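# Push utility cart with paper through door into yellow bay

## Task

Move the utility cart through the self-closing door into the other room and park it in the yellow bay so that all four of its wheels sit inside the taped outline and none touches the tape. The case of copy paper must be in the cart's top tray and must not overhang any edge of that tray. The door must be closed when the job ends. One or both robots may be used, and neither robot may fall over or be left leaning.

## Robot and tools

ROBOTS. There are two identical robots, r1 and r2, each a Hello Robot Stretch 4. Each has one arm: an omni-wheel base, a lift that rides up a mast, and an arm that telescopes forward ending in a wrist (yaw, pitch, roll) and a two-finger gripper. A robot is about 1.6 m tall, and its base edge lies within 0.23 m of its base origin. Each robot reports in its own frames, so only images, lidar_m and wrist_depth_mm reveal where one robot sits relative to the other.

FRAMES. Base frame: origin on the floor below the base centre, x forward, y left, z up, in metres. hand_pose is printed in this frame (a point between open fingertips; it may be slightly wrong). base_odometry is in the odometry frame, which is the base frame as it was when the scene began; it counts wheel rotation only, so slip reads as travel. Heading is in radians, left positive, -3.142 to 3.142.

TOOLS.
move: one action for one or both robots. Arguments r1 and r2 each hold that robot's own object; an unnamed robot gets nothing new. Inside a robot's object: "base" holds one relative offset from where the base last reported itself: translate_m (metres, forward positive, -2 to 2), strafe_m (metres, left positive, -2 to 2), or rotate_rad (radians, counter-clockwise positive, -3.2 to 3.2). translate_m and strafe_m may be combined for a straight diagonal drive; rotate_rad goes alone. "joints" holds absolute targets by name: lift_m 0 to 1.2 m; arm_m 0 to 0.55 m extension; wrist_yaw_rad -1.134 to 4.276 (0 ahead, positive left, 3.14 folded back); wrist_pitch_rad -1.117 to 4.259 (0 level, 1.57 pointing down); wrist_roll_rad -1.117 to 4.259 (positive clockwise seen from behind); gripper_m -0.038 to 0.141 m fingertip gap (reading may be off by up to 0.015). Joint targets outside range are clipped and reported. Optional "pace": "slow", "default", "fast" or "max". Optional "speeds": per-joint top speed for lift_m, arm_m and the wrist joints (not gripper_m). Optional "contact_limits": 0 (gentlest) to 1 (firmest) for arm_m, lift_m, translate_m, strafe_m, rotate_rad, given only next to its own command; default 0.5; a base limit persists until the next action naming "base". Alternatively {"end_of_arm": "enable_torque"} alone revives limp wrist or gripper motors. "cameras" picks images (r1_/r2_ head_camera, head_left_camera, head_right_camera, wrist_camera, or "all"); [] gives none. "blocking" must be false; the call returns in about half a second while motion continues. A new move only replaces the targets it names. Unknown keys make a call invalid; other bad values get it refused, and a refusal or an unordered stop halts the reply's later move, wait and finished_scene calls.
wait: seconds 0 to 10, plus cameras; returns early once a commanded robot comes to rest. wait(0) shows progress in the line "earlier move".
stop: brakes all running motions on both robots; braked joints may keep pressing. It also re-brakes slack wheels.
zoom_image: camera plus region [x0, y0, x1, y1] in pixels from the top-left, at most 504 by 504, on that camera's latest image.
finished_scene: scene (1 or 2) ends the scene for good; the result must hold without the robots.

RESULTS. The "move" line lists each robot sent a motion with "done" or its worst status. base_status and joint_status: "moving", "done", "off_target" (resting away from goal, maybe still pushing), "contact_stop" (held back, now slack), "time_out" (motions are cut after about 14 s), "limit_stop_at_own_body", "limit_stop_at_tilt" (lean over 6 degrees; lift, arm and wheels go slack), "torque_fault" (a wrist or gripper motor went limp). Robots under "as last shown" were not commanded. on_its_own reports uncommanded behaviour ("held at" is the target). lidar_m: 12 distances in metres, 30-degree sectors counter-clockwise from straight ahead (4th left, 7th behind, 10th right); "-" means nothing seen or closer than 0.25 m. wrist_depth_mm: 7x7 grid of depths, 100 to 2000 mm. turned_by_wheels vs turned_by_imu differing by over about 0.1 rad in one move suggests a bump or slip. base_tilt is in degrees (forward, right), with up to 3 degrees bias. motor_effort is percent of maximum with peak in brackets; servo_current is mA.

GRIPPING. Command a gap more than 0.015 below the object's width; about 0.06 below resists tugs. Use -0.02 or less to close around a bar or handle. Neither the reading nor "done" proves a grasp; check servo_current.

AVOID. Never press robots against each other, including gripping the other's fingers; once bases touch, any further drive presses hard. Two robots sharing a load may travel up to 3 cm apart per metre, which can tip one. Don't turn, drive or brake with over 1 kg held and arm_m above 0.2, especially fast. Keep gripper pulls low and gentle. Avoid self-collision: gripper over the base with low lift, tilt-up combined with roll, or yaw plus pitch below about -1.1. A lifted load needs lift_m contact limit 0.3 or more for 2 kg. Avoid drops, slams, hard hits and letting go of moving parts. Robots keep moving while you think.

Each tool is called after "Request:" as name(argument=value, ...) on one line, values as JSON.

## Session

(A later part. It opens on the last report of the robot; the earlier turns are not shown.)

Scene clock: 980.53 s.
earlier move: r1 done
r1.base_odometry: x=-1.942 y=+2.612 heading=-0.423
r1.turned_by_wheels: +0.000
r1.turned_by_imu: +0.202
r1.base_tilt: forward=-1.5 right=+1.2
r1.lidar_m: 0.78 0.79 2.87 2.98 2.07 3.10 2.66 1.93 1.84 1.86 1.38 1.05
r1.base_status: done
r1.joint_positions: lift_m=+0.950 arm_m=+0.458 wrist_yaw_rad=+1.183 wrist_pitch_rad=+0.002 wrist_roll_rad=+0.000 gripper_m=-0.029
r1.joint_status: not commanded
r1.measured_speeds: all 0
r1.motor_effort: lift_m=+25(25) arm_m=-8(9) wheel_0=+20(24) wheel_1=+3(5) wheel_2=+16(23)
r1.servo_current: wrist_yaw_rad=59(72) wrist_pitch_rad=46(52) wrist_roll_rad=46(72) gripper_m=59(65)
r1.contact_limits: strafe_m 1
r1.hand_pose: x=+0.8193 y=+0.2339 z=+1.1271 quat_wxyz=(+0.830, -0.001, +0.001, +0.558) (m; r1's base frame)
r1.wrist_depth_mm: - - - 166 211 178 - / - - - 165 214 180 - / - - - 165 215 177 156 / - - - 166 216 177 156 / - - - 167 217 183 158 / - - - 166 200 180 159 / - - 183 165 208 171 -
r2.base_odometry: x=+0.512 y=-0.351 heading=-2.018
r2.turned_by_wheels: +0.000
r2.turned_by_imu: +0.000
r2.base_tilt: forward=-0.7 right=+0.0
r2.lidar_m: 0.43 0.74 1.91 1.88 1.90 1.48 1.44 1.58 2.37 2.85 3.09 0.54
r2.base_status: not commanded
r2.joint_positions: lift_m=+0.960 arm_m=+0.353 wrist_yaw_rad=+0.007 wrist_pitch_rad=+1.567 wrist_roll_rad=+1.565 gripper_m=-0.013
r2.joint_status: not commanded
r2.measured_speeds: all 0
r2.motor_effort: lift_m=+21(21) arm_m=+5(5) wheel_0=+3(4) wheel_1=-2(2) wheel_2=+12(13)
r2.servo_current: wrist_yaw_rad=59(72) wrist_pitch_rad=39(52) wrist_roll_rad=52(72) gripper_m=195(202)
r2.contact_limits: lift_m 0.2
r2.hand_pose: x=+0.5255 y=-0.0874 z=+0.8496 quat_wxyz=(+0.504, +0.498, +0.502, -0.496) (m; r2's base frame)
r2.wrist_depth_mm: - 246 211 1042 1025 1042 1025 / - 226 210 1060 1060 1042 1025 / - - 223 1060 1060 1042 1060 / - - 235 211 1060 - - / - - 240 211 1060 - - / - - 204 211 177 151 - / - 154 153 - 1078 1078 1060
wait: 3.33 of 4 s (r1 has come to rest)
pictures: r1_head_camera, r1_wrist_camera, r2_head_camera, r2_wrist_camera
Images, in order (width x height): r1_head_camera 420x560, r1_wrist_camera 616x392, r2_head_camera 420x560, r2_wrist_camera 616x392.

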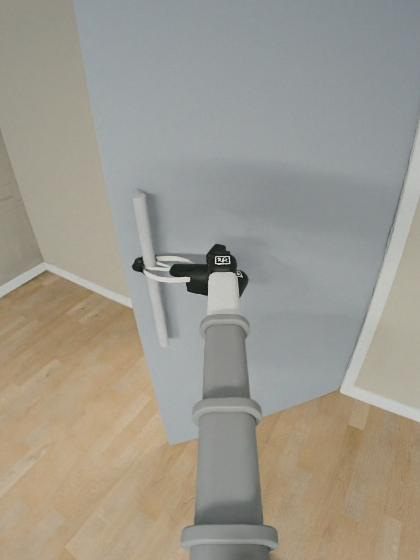

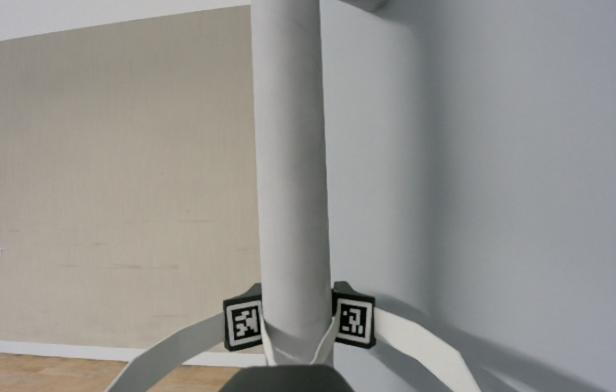

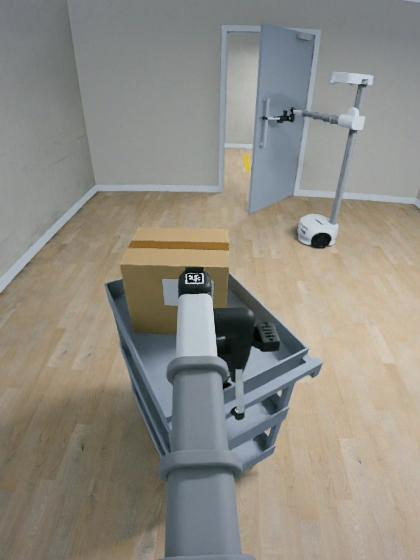

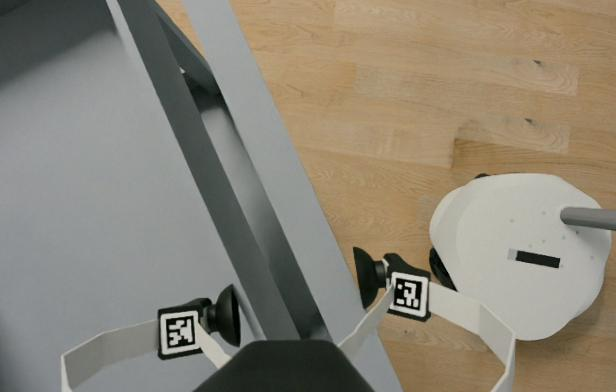

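Request:
move(blocking=false, r1={"base":{"translate_m":-0.15,"strafe_m":-0.2},"contact_limits":{"strafe_m":1.0},"pace":"slow"}, cameras=[])

Request:
wait(seconds=4, cameras=["r1_wrist_camera","r1_head_left_camera","r2_head_camera"])

Scene clock: 988.97 s.
move: r1 moving
r1.base_odometry: x=-1.952 y=+2.606 heading=-0.420
r1.turned_by_wheels: +0.003
r1.turned_by_imu: +0.011
r1.base_tilt: forward=-1.5 right=+1.2
r1.lidar_m: 0.77 0.78 2.87 3.01 2.07 4.45 2.61 1.90 1.84 1.90 1.39 1.05
r1.base_status: translate_m moving; strafe_m moving
r1.joint_positions: lift_m=+0.950 arm_m=+0.458 wrist_yaw_rad=+1.183 wrist_pitch_rad=+0.002 wrist_roll_rad=+0.000 gripper_m=-0.029
r1.joint_status: not commanded
r1.measured_speeds: translate_m=-0.029 strafe_m=-0.041 rotate_rad=+0.005 lift_m=+0.000 arm_m=+0.000 wrist_yaw_rad=+0.000 wrist_pitch_rad=+0.000 wrist_roll_rad=+0.000
r1.motor_effort: lift_m=+25(25) arm_m=-8(8) wheel_0=+19(22) wheel_1=-2(4) wheel_2=+21(21)
r1.servo_current: wrist_yaw_rad=59(65) wrist_pitch_rad=46(46) wrist_roll_rad=39(72) gripper_m=52(65)
r1.contact_limits: strafe_m 1
r1.hand_pose: x=+0.8193 y=+0.2339 z=+1.1271 quat_wxyz=(+0.830, -0.001, +0.001, +0.558) (m; r1's base frame)
r1.wrist_depth_mm: - - - 165 213 178 - / - - - 165 213 180 - / - - - 167 215 177 156 / - - - 166 216 178 157 / - - - 168 219 183 158 / - - 208 166 200 179 159 / - - 180 165 208 171 -
r2: as last shown
r2.lidar_m: 0.44 0.76 1.90 1.86 1.87 1.47 1.45 1.57 2.29 2.83 3.05 0.56
r2.motor_effort: lift_m=+21(21) arm_m=+5(5) wheel_0=+3(3) wheel_1=-2(2) wheel_2=+12(12)
r2.servo_current: wrist_yaw_rad=46(59) wrist_pitch_rad=39(46) wrist_roll_rad=52(59) gripper_m=202(202)
r2.contact_limits: lift_m 0.2
r2.wrist_depth_mm: - 246 210 1042 1042 1042 1060 / - 226 211 1042 1060 1060 1060 / - - 223 1042 1042 1042 1042 / - - 234 210 1078 - - / - - 240 211 1060 - - / - - 204 211 177 150 - / - 154 153 - 1060 1060 1060
pictures: none
No camera images: "cameras" was empty.

Scene clock: 992.30 s.
earlier move: r1 done
r1.base_odometry: x=-2.160 y=+2.491 heading=-0.420
r1.turned_by_wheels: +0.000
r1.turned_by_imu: +0.179
r1.base_tilt: forward=-1.5 right=+1.2
r1.lidar_m: 0.80 0.82 3.08 2.22 2.22 3.86 2.03 1.66 1.64 1.59 1.26 1.02
r1.base_status: done
r1.joint_positions: lift_m=+0.950 arm_m=+0.458 wrist_yaw_rad=+1.183 wrist_pitch_rad=+0.002 wrist_roll_rad=+0.000 gripper_m=-0.029
r1.joint_status: not commanded
r1.measured_speeds: all 0
r1.motor_effort: lift_m=+25(25) arm_m=-6(9) wheel_0=+17(27) wheel_1=+5(6) wheel_2=+17(26)
r1.servo_current: wrist_yaw_rad=39(72) wrist_pitch_rad=46(52) wrist_roll_rad=52(72) gripper_m=59(65)
r1.contact_limits: strafe_m 1
r1.hand_pose: x=+0.8191 y=+0.2339 z=+1.1272 quat_wxyz=(+0.830, -0.001, +0.001, +0.558) (m; r1's base frame)
r1.wrist_depth_mm: - - - 166 217 172 - / - - - 164 213 174 - / - - - 166 213 178 - / - - - 166 216 175 - / - - - 167 217 177 158 / - - - 168 199 177 - / - - - 165 206 168 -
r2.base_odometry: x=+0.512 y=-0.351 heading=-2.018
r2.turned_by_wheels: +0.000
r2.turned_by_imu: +0.000
r2.base_tilt: forward=-0.6 right=+0.1
r2.lidar_m: 0.42 0.76 1.90 1.88 1.88 1.47 1.45 1.57 2.32 2.82 3.06 0.57
r2.base_status: not commanded
r2.joint_positions: lift_m=+0.960 arm_m=+0.353 wrist_yaw_rad=+0.007 wrist_pitch_rad=+1.567 wrist_roll_rad=+1.565 gripper_m=-0.013
r2.joint_status: not commanded
r2.measured_speeds: all 0
r2.motor_effort: lift_m=+21(21) arm_m=+5(5) wheel_0=+3(3) wheel_1=-2(2) wheel_2=+12(13)
r2.servo_current: wrist_yaw_rad=65(65) wrist_pitch_rad=39(46) wrist_roll_rad=52(72) gripper_m=189(202)
r2.contact_limits: lift_m 0.2
r2.hand_pose: x=+0.5255 y=-0.0874 z=+0.8496 quat_wxyz=(+0.504, +0.498, +0.502, -0.496) (m; r2's base frame)
r2.wrist_depth_mm: - 245 210 1060 1042 1042 1060 / - 227 210 1060 1060 1042 1025 / - - 223 1060 1042 1078 1042 / - - 235 211 1078 - - / - - 241 211 1060 - - / - - 204 211 177 150 - / - 154 153 - 1060 1060 1042
wait: 3.33 of 4 s (r1 has come to rest)
pictures: r1_head_left_camera, r1_wrist_camera, r2_head_camera
Images, in order (width x height): r1_head_left_camera 420x672, r1_wrist_camera 616x392, r2_head_camera 420x560.

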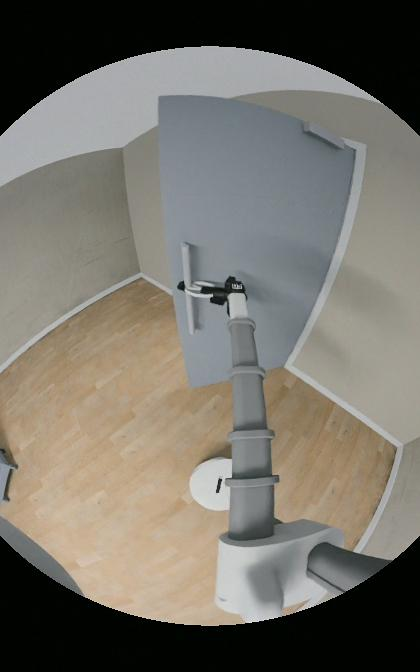

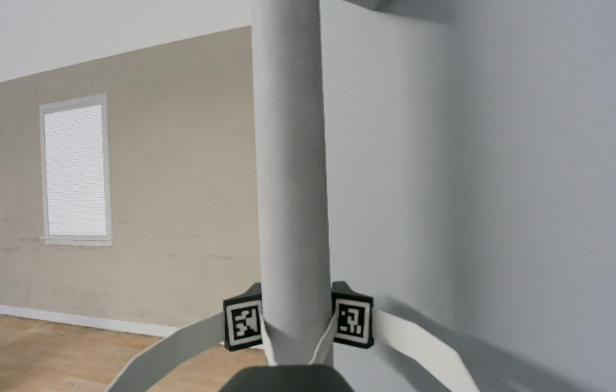

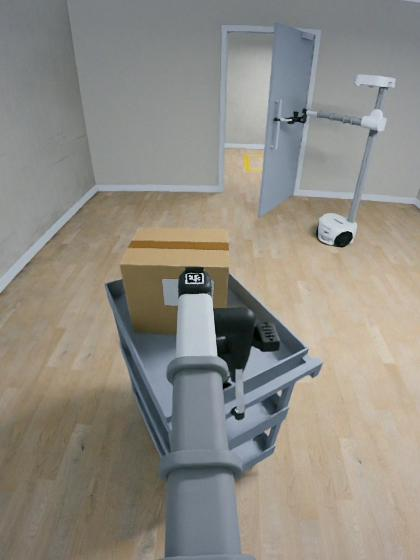

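Request:
move(blocking=false, r1={"base":{"translate_m":-0.18,"strafe_m":-0.07},"joints":{"wrist_yaw_rad":0.98},"speeds":{"wrist_yaw_rad":0.1},"contact_limits":{"translate_m":1.0},"pace":"slow"}, cameras=[])

Request:
wait(seconds=4, cameras=["r1_wrist_camera","r2_head_camera"])

Request:
move(blocking=false, r1={"base":{"translate_m":-0.18,"strafe_m":-0.07},"joints":{"wrist_yaw_rad":0.78},"speeds":{"wrist_yaw_rad":0.1},"contact_limits":{"translate_m":1.0},"pace":"slow"}, cameras=[])

Request:
wait(seconds=4, cameras=["r1_wrist_camera","r1_head_left_camera","r2_head_camera"])

Scene clock: 1015.47 s.
move: r1 moving
r1.base_odometry: x=-2.173 y=+2.491 heading=-0.418
r1.turned_by_wheels: +0.002
r1.turned_by_imu: +0.015
r1.base_tilt: forward=-1.6 right=+1.2
r1.lidar_m: 0.79 0.86 3.10 2.18 2.23 3.74 1.96 1.65 1.61 1.57 1.29 1.03
r1.base_status: translate_m moving; strafe_m moving
r1.joint_positions: lift_m=+0.950 arm_m=+0.458 wrist_yaw_rad=+1.145 wrist_pitch_rad=+0.002 wrist_roll_rad=+0.000 gripper_m=-0.029
r1.joint_status: wrist_yaw_rad moving
r1.measured_speeds: translate_m=-0.047 strafe_m=-0.021 rotate_rad=+0.002 lift_m=+0.000 arm_m=+0.000 wrist_yaw_rad=-0.091 wrist_pitch_rad=+0.000 wrist_roll_rad=+0.000
r1.motor_effort: lift_m=+25(25) arm_m=-7(7) wheel_0=+10(16) wheel_1=-4(4) wheel_2=+22(22)
r1.servo_current: wrist_yaw_rad=72(78) wrist_pitch_rad=39(46) wrist_roll_rad=52(72) gripper_m=59(59)
r1.contact_limits: translate_m 1
r1.hand_pose: x=+0.8278 y=+0.2266 z=+1.1272 quat_wxyz=(+0.840, -0.001, +0.001, +0.542) (m; r1's base frame)
r1.wrist_depth_mm: - - - 166 211 177 - / - - - 165 212 179 - / - - - 166 214 177 158 / - - - 166 216 177 153 / - - - 168 218 178 157 / - - - 168 200 179 160 / - - 183 164 207 170 -
r2: as last shown
r2.base_tilt: forward=-0.7 right=+0.1
r2.lidar_m: 0.42 0.78 1.91 1.87 1.89 1.49 1.45 1.54 2.31 2.81 3.06 0.57
r2.motor_effort: lift_m=+21(21) arm_m=+5(5) wheel_0=+3(3) wheel_1=-2(2) wheel_2=+12(12)
r2.servo_current: wrist_yaw_rad=46(59) wrist_pitch_rad=46(46) wrist_roll_rad=52(59) gripper_m=202(202)
r2.contact_limits: lift_m 0.2
r2.wrist_depth_mm: - 247 209 1060 1042 1042 1042 / - 227 211 1060 1060 1078 1060 / - - 222 1060 1060 1078 1042 / - - 234 211 1060 - - / - - 240 211 1060 - - / - - 204 212 177 150 - / - 154 153 - 1060 1078 1042
pictures: none
No camera images: "cameras" was empty.

Scene clock: 1018.10 s.
earlier move: r1 off_target
r1.base_odometry: x=-2.352 y=+2.500 heading=-0.418
r1.turned_by_wheels: +0.000
r1.turned_by_imu: +0.041
r1.base_tilt: forward=-1.5 right=+1.2
r1.lidar_m: 0.79 0.86 3.25 2.25 2.43 3.09 1.73 1.49 1.49 1.59 1.33 1.12
r1.base_status: done
r1.joint_positions: lift_m=+0.950 arm_m=+0.458 wrist_yaw_rad=+0.999 wrist_pitch_rad=+0.002 wrist_roll_rad=+0.000 gripper_m=-0.029
r1.joint_status: wrist_yaw_rad off_target (ended at +1.000, target +0.980)
r1.measured_speeds: all 0
r1.on_its_own: wrist_yaw_rad is at rest, and its servo_current (124 mA) is outside its rest range (0 to 104 mA)
r1.motor_effort: lift_m=+24(25) arm_m=-7(8) wheel_0=+11(17) wheel_1=+1(6) wheel_2=+15(25)
r1.servo_current: wrist_yaw_rad=124(169) wrist_pitch_rad=46(52) wrist_roll_rad=52(72) gripper_m=65(65)
r1.contact_limits: translate_m 1
r1.hand_pose: x=+0.8587 y=+0.1952 z=+1.1272 quat_wxyz=(+0.878, +0.000, +0.001, +0.479) (m; r1's base frame)
r1.wrist_depth_mm: - - - 164 213 193 174 / - - - 165 219 191 175 / - - - 166 219 192 175 / - - - 166 220 192 176 / - - - 166 220 192 176 / - - 189 167 211 193 177 / - - - 164 213 186 176
r2.base_odometry: x=+0.512 y=-0.351 heading=-2.018
r2.turned_by_wheels: +0.000
r2.turned_by_imu: +0.000
r2.base_tilt: forward=-0.6 right=+0.1
r2.lidar_m: 0.43 0.73 1.90 1.87 1.90 1.48 1.45 1.53 2.32 2.83 3.07 0.56
r2.base_status: not commanded
r2.joint_positions: lift_m=+0.960 arm_m=+0.353 wrist_yaw_rad=+0.007 wrist_pitch_rad=+1.567 wrist_roll_rad=+1.565 gripper_m=-0.013
r2.joint_status: not commanded
r2.measured_speeds: all 0
r2.motor_effort: lift_m=+21(21) arm_m=+5(5) wheel_0=+3(4) wheel_1=-2(2) wheel_2=+12(12)
r2.servo_current: wrist_yaw_rad=59(65) wrist_pitch_rad=39(46) wrist_roll_rad=46(72) gripper_m=189(202)
r2.contact_limits: lift_m 0.2
r2.hand_pose: x=+0.5255 y=-0.0874 z=+0.8496 quat_wxyz=(+0.504, +0.498, +0.502, -0.496) (m; r2's base frame)
r2.wrist_depth_mm: - 247 210 1042 1060 1042 1042 / - 226 210 1060 1042 1042 1042 / - - 223 1060 1060 1060 1042 / - - 234 210 1060 - - / - - 239 211 1060 - - / - - 205 211 177 150 - / - 154 153 - 1078 1078 1078
wait: 2.63 of 4 s (r1 has come to rest)
pictures: r1_wrist_camera, r2_head_camera
Images, in order (width x height): r1_wrist_camera 616x392, r2_head_camera 420x560.

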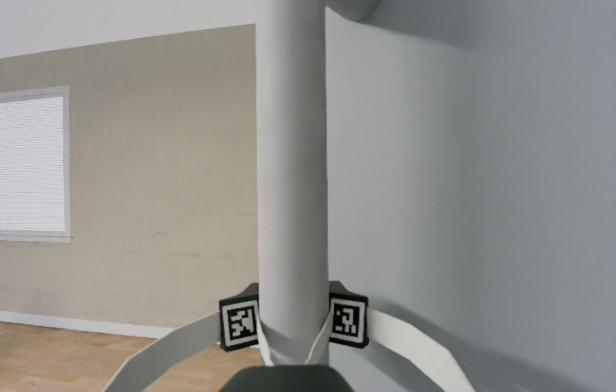

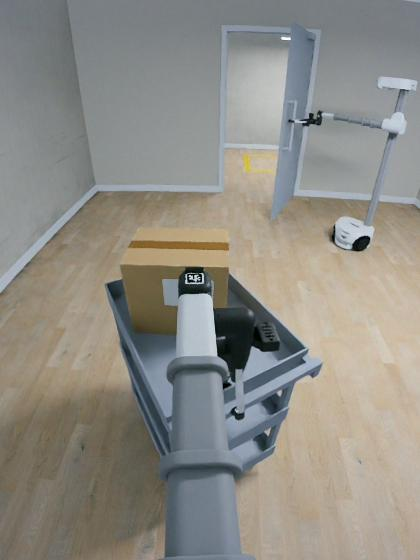

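Scene clock: 1018.60 s.
move: r1 moving
r1.base_odometry: x=-2.366 y=+2.500 heading=-0.415
r1.turned_by_wheels: +0.003
r1.turned_by_imu: +0.010
r1.base_tilt: forward=-1.5 right=+1.2
r1.lidar_m: 0.81 0.88 3.27 2.26 2.43 3.02 1.70 1.47 1.46 1.59 1.36 1.14
r1.base_status: translate_m moving; strafe_m moving
r1.joint_positions: lift_m=+0.950 arm_m=+0.458 wrist_yaw_rad=+0.959 wrist_pitch_rad=+0.002 wrist_roll_rad=+0.000 gripper_m=-0.029
r1.joint_status: wrist_yaw_rad moving
r1.measured_speeds: translate_m=-0.048 strafe_m=-0.019 rotate_rad=+0.000 lift_m=+0.000 arm_m=+0.000 wrist_yaw_rad=-0.087 wrist_pitch_rad=+0.000 wrist_roll_rad=+0.000
r1.motor_effort: lift_m=+25(25) arm_m=-7(7) wheel_0=+13(14) wheel_1=+1(3) wheel_2=+21(22)
r1.servo_current: wrist_yaw_rad=137(156) wrist_pitch_rad=46(46) wrist_roll_rad=52(59) gripper_m=52(65)
r1.contact_limits: translate_m 1
r1.hand_pose: x=+0.8664 y=+0.1859 z=+1.1272 quat_wxyz=(+0.887, +0.000, +0.001, +0.461) (m; r1's base frame)
r1.wrist_depth_mm: - - - 164 217 195 177 / - - - 164 218 193 177 / - - - 170 220 194 178 / - - - 165 220 193 178 / - - - 166 220 194 179 / - - 189 167 209 194 179 / - - 182 164 213 189 179
r2: as last shown
r2.base_tilt: forward=-0.7 right=+0.1
r2.lidar_m: 0.42 0.76 1.91 1.85 1.90 1.47 1.44 1.54 2.34 2.84 3.06 0.57
r2.motor_effort: lift_m=+21(21) arm_m=+5(5) wheel_0=+3(3) wheel_1=-2(2) wheel_2=+12(12)
r2.servo_current: wrist_yaw_rad=52(59) wrist_pitch_rad=46(46) wrist_roll_rad=52(59) gripper_m=195(195)
r2.contact_limits: lift_m 0.2
r2.wrist_depth_mm: - 246 209 1078 1042 1042 1042 / - 227 211 1060 1078 1060 1060 / - - 222 1060 1060 1060 1060 / - - 234 211 1078 - - / - - 240 211 1060 - - / - - 203 211 177 150 - / - 153 153 - 1060 1060 1078
pictures: none
No camera images: "cameras" was empty.

Scene clock: 1021.23 s.
earlier move: r1 off_target
r1.base_odometry: x=-2.545 y=+2.508 heading=-0.416
r1.turned_by_wheels: -0.001
r1.turned_by_imu: +0.022
r1.base_tilt: forward=-1.5 right=+1.2
r1.lidar_m: 0.82 2.97 3.42 2.30 2.57 2.63 1.50 1.32 1.32 1.53 1.43 1.26
r1.base_status: done
r1.joint_positions: lift_m=+0.950 arm_m=+0.458 wrist_yaw_rad=+0.802 wrist_pitch_rad=+0.002 wrist_roll_rad=+0.000 gripper_m=-0.029
r1.joint_status: wrist_yaw_rad off_target (ended at +0.803, target +0.780)
r1.measured_speeds: all 0
r1.on_its_own: wrist_yaw_rad is at rest, and its servo_current (143 mA) is outside its rest range (0 to 104 mA)
r1.motor_effort: lift_m=+25(25) arm_m=-7(7) wheel_0=+9(16) wheel_1=+3(5) wheel_2=+14(25)
r1.servo_current: wrist_yaw_rad=143(247) wrist_pitch_rad=33(52) wrist_roll_rad=46(65) gripper_m=52(65)
r1.contact_limits: translate_m 1
r1.hand_pose: x=+0.8925 y=+0.1465 z=+1.1272 quat_wxyz=(+0.921, +0.000, +0.001, +0.390) (m; r1's base frame)
r1.wrist_depth_mm: - - 259 165 229 214 206 / - - 262 165 229 216 206 / - - 260 165 230 216 206 / - - 262 165 230 216 207 / - - 263 165 231 216 208 / - - 185 166 226 216 208 / - - 178 164 225 215 208
r2.base_odometry: x=+0.512 y=-0.351 heading=-2.018
r2.turned_by_wheels: +0.000
r2.turned_by_imu: +0.000
r2.base_tilt: forward=-0.7 right=+0.1
r2.lidar_m: 0.42 0.74 1.91 1.87 1.88 1.48 1.45 1.56 2.36 2.81 3.09 0.56
r2.base_status: not commanded
r2.joint_positions: lift_m=+0.960 arm_m=+0.353 wrist_yaw_rad=+0.007 wrist_pitch_rad=+1.567 wrist_roll_rad=+1.565 gripper_m=-0.013
r2.joint_status: not commanded
r2.measured_speeds: all 0
r2.motor_effort: lift_m=+21(21) arm_m=+5(5) wheel_0=+4(4) wheel_1=-1(2) wheel_2=+12(13)
r2.servo_current: wrist_yaw_rad=59(65) wrist_pitch_rad=39(46) wrist_roll_rad=52(59) gripper_m=189(195)
r2.contact_limits: lift_m 0.2
r2.hand_pose: x=+0.5255 y=-0.0874 z=+0.8496 quat_wxyz=(+0.504, +0.498, +0.502, -0.496) (m; r2's base frame)
r2.wrist_depth_mm: - 245 209 1060 1060 1042 1042 / - 227 209 1060 1042 1060 1042 / - - 221 1078 1060 1060 1042 / - - 233 211 1078 - - / - - 240 211 1078 - - / - - 204 211 177 150 - / - 153 153 - 1060 1060 1042
wait: 2.63 of 4 s (r1 has come to rest)
pictures: r1_head_left_camera, r1_wrist_camera, r2_head_camera
Images, in order (width x height): r1_head_left_camera 420x672, r1_wrist_camera 616x392, r2_head_camera 420x560.

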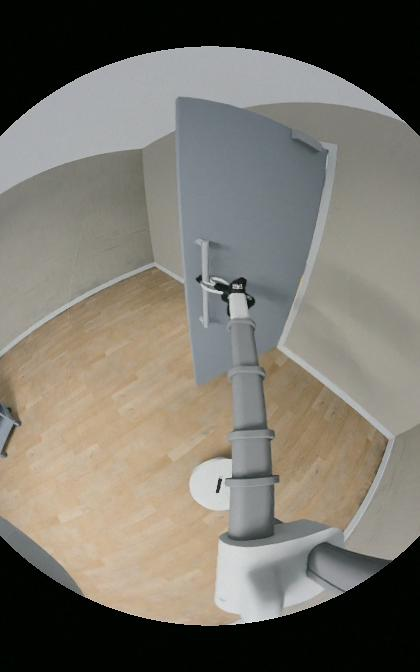

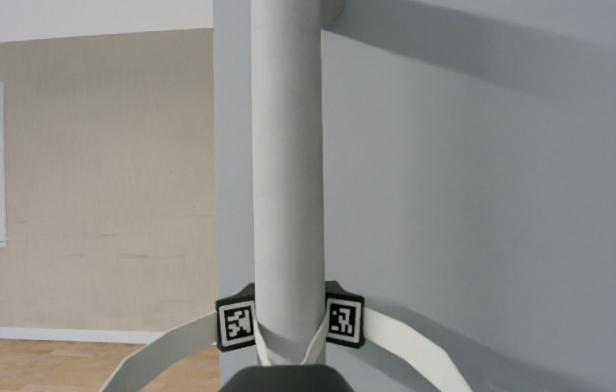

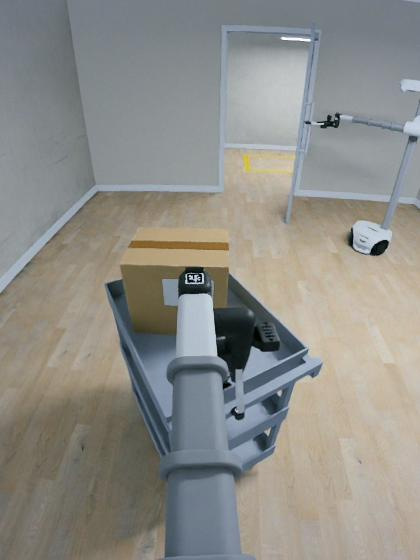

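Request:
move(blocking=false, r1={"base":{"translate_m":-0.22,"strafe_m":-0.08},"joints":{"wrist_yaw_rad":0.6},"speeds":{"wrist_yaw_rad":0.1},"contact_limits":{"translate_m":1.0},"pace":"slow"}, cameras=[])

Request:
wait(seconds=4, cameras=["r1_wrist_camera","r1_head_left_camera","r2_head_camera"])

Scene clock: 1026.47 s.
move: r1 moving
r1.base_odometry: x=-2.558 y=+2.509 heading=-0.413
r1.turned_by_wheels: +0.003
r1.turned_by_imu: +0.003
r1.base_tilt: forward=-1.6 right=+1.2
r1.lidar_m: 0.84 2.99 3.43 2.31 3.07 2.57 1.52 1.30 1.31 1.54 1.41 1.25
r1.base_status: translate_m moving; strafe_m moving
r1.joint_positions: lift_m=+0.950 arm_m=+0.458 wrist_yaw_rad=+0.765 wrist_pitch_rad=+0.002 wrist_roll_rad=+0.000 gripper_m=-0.029
r1.joint_status: wrist_yaw_rad moving
r1.measured_speeds: translate_m=-0.049 strafe_m=-0.018 rotate_rad=+0.003 lift_m=+0.000 arm_m=+0.000 wrist_yaw_rad=-0.085 wrist_pitch_rad=+0.000 wrist_roll_rad=+0.000
r1.motor_effort: lift_m=+24(25) arm_m=-7(7) wheel_0=+10(12) wheel_1=+0(3) wheel_2=+21(23)
r1.servo_current: wrist_yaw_rad=215(228) wrist_pitch_rad=46(46) wrist_roll_rad=52(52) gripper_m=59(65)
r1.contact_limits: translate_m 1
r1.hand_pose: x=+0.8977 y=+0.1367 z=+1.1272 quat_wxyz=(+0.928, +0.000, +0.001, +0.373) (m; r1's base frame)
r1.wrist_depth_mm: - - 257 166 230 217 209 / - - 256 163 229 218 211 / - - 257 166 230 218 211 / - - 259 166 230 220 211 / - - 259 167 232 220 211 / - - 185 167 229 220 213 / - - 182 164 156 218 213
r2: as last shown
r2.base_tilt: forward=-0.7 right=+0.0
r2.lidar_m: 0.42 0.76 1.92 1.88 1.90 1.48 1.42 1.56 2.31 2.81 3.07 0.57
r2.motor_effort: lift_m=+21(21) arm_m=+5(5) wheel_0=+3(3) wheel_1=-2(2) wheel_2=+12(12)
r2.servo_current: wrist_yaw_rad=59(59) wrist_pitch_rad=46(46) wrist_roll_rad=46(59) gripper_m=195(195)
r2.contact_limits: lift_m 0.2
r2.wrist_depth_mm: - 246 210 1042 1060 1042 1025 / - 227 211 1060 1060 1060 1042 / - - 221 1060 1060 1060 1060 / - - 234 211 1060 - - / - - 239 211 1078 - - / - - 204 211 178 150 - / - 154 153 - 1078 1060 1060
pictures: none
No camera images: "cameras" was empty.

Scene clock: 1029.53 s.
earlier move: r1 done
r1.base_odometry: x=-2.778 y=+2.523 heading=-0.417
r1.turned_by_wheels: -0.004
r1.turned_by_imu: -0.013
r1.base_tilt: forward=-1.5 right=+1.3
r1.lidar_m: 0.84 3.13 3.63 2.40 3.16 2.21 1.26 1.10 1.12 1.29 1.51 1.49
r1.base_status: done
r1.joint_positions: lift_m=+0.950 arm_m=+0.458 wrist_yaw_rad=+0.596 wrist_pitch_rad=+0.002 wrist_roll_rad=+0.000 gripper_m=-0.029
r1.joint_status: all done
r1.measured_speeds: all 0
r1.motor_effort: lift_m=+24(25) arm_m=-7(7) wheel_0=-12(16) wheel_1=-9(12) wheel_2=+6(24)
r1.servo_current: wrist_yaw_rad=65(260) wrist_pitch_rad=46(52) wrist_roll_rad=52(72) gripper_m=52(65)
r1.contact_limits: translate_m 1
r1.hand_pose: x=+0.9169 y=+0.0895 z=+1.1272 quat_wxyz=(+0.956, +0.000, +0.001, +0.294) (m; r1's base frame)
r1.wrist_depth_mm: - - 230 163 260 278 294 / - - 230 164 263 277 294 / - - 231 167 262 281 293 / - - 230 164 265 279 296 / - - 233 168 264 281 300 / - - 227 165 182 283 300 / - - 177 163 263 274 301
r2.base_odometry: x=+0.512 y=-0.351 heading=-2.018
r2.turned_by_wheels: +0.000
r2.turned_by_imu: +0.000
r2.base_tilt: forward=-0.7 right=+0.1
r2.lidar_m: 0.42 0.72 1.93 1.88 1.86 1.49 1.44 1.57 2.33 2.82 3.06 0.57
r2.base_status: not commanded
r2.joint_positions: lift_m=+0.960 arm_m=+0.353 wrist_yaw_rad=+0.007 wrist_pitch_rad=+1.567 wrist_roll_rad=+1.565 gripper_m=-0.013
r2.joint_status: not commanded
r2.measured_speeds: all 0
r2.motor_effort: lift_m=+21(21) arm_m=+5(6) wheel_0=+3(4) wheel_1=-1(2) wheel_2=+12(13)
r2.servo_current: wrist_yaw_rad=52(72) wrist_pitch_rad=46(46) wrist_roll_rad=33(65) gripper_m=195(202)
r2.contact_limits: lift_m 0.2
r2.hand_pose: x=+0.5255 y=-0.0874 z=+0.8496 quat_wxyz=(+0.504, +0.498, +0.502, -0.496) (m; r2's base frame)
r2.wrist_depth_mm: - 246 210 1060 1042 1042 1025 / - 228 210 1060 1042 1042 1060 / - - 223 1060 1060 1060 1060 / - - 234 211 1060 - - / - - 240 211 1078 - - / - - 204 212 178 150 - / - 154 153 - 1078 1060 1060
wait: 3.07 of 4 s (r1 has come to rest)
pictures: r1_head_left_camera, r1_wrist_camera, r2_head_camera
Images, in order (width x height): r1_head_left_camera 420x672, r1_wrist_camera 616x392, r2_head_camera 420x560.

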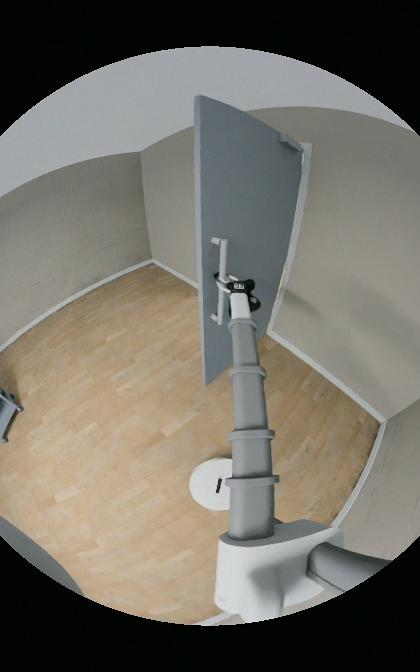

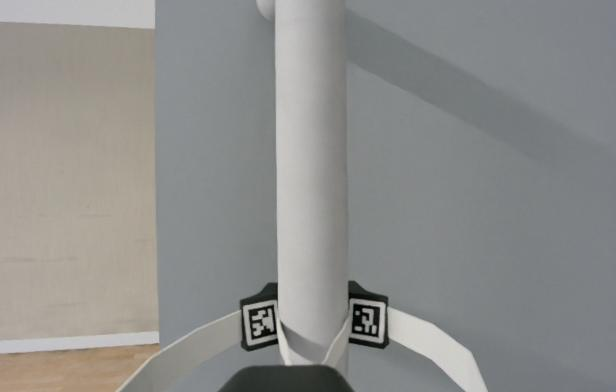

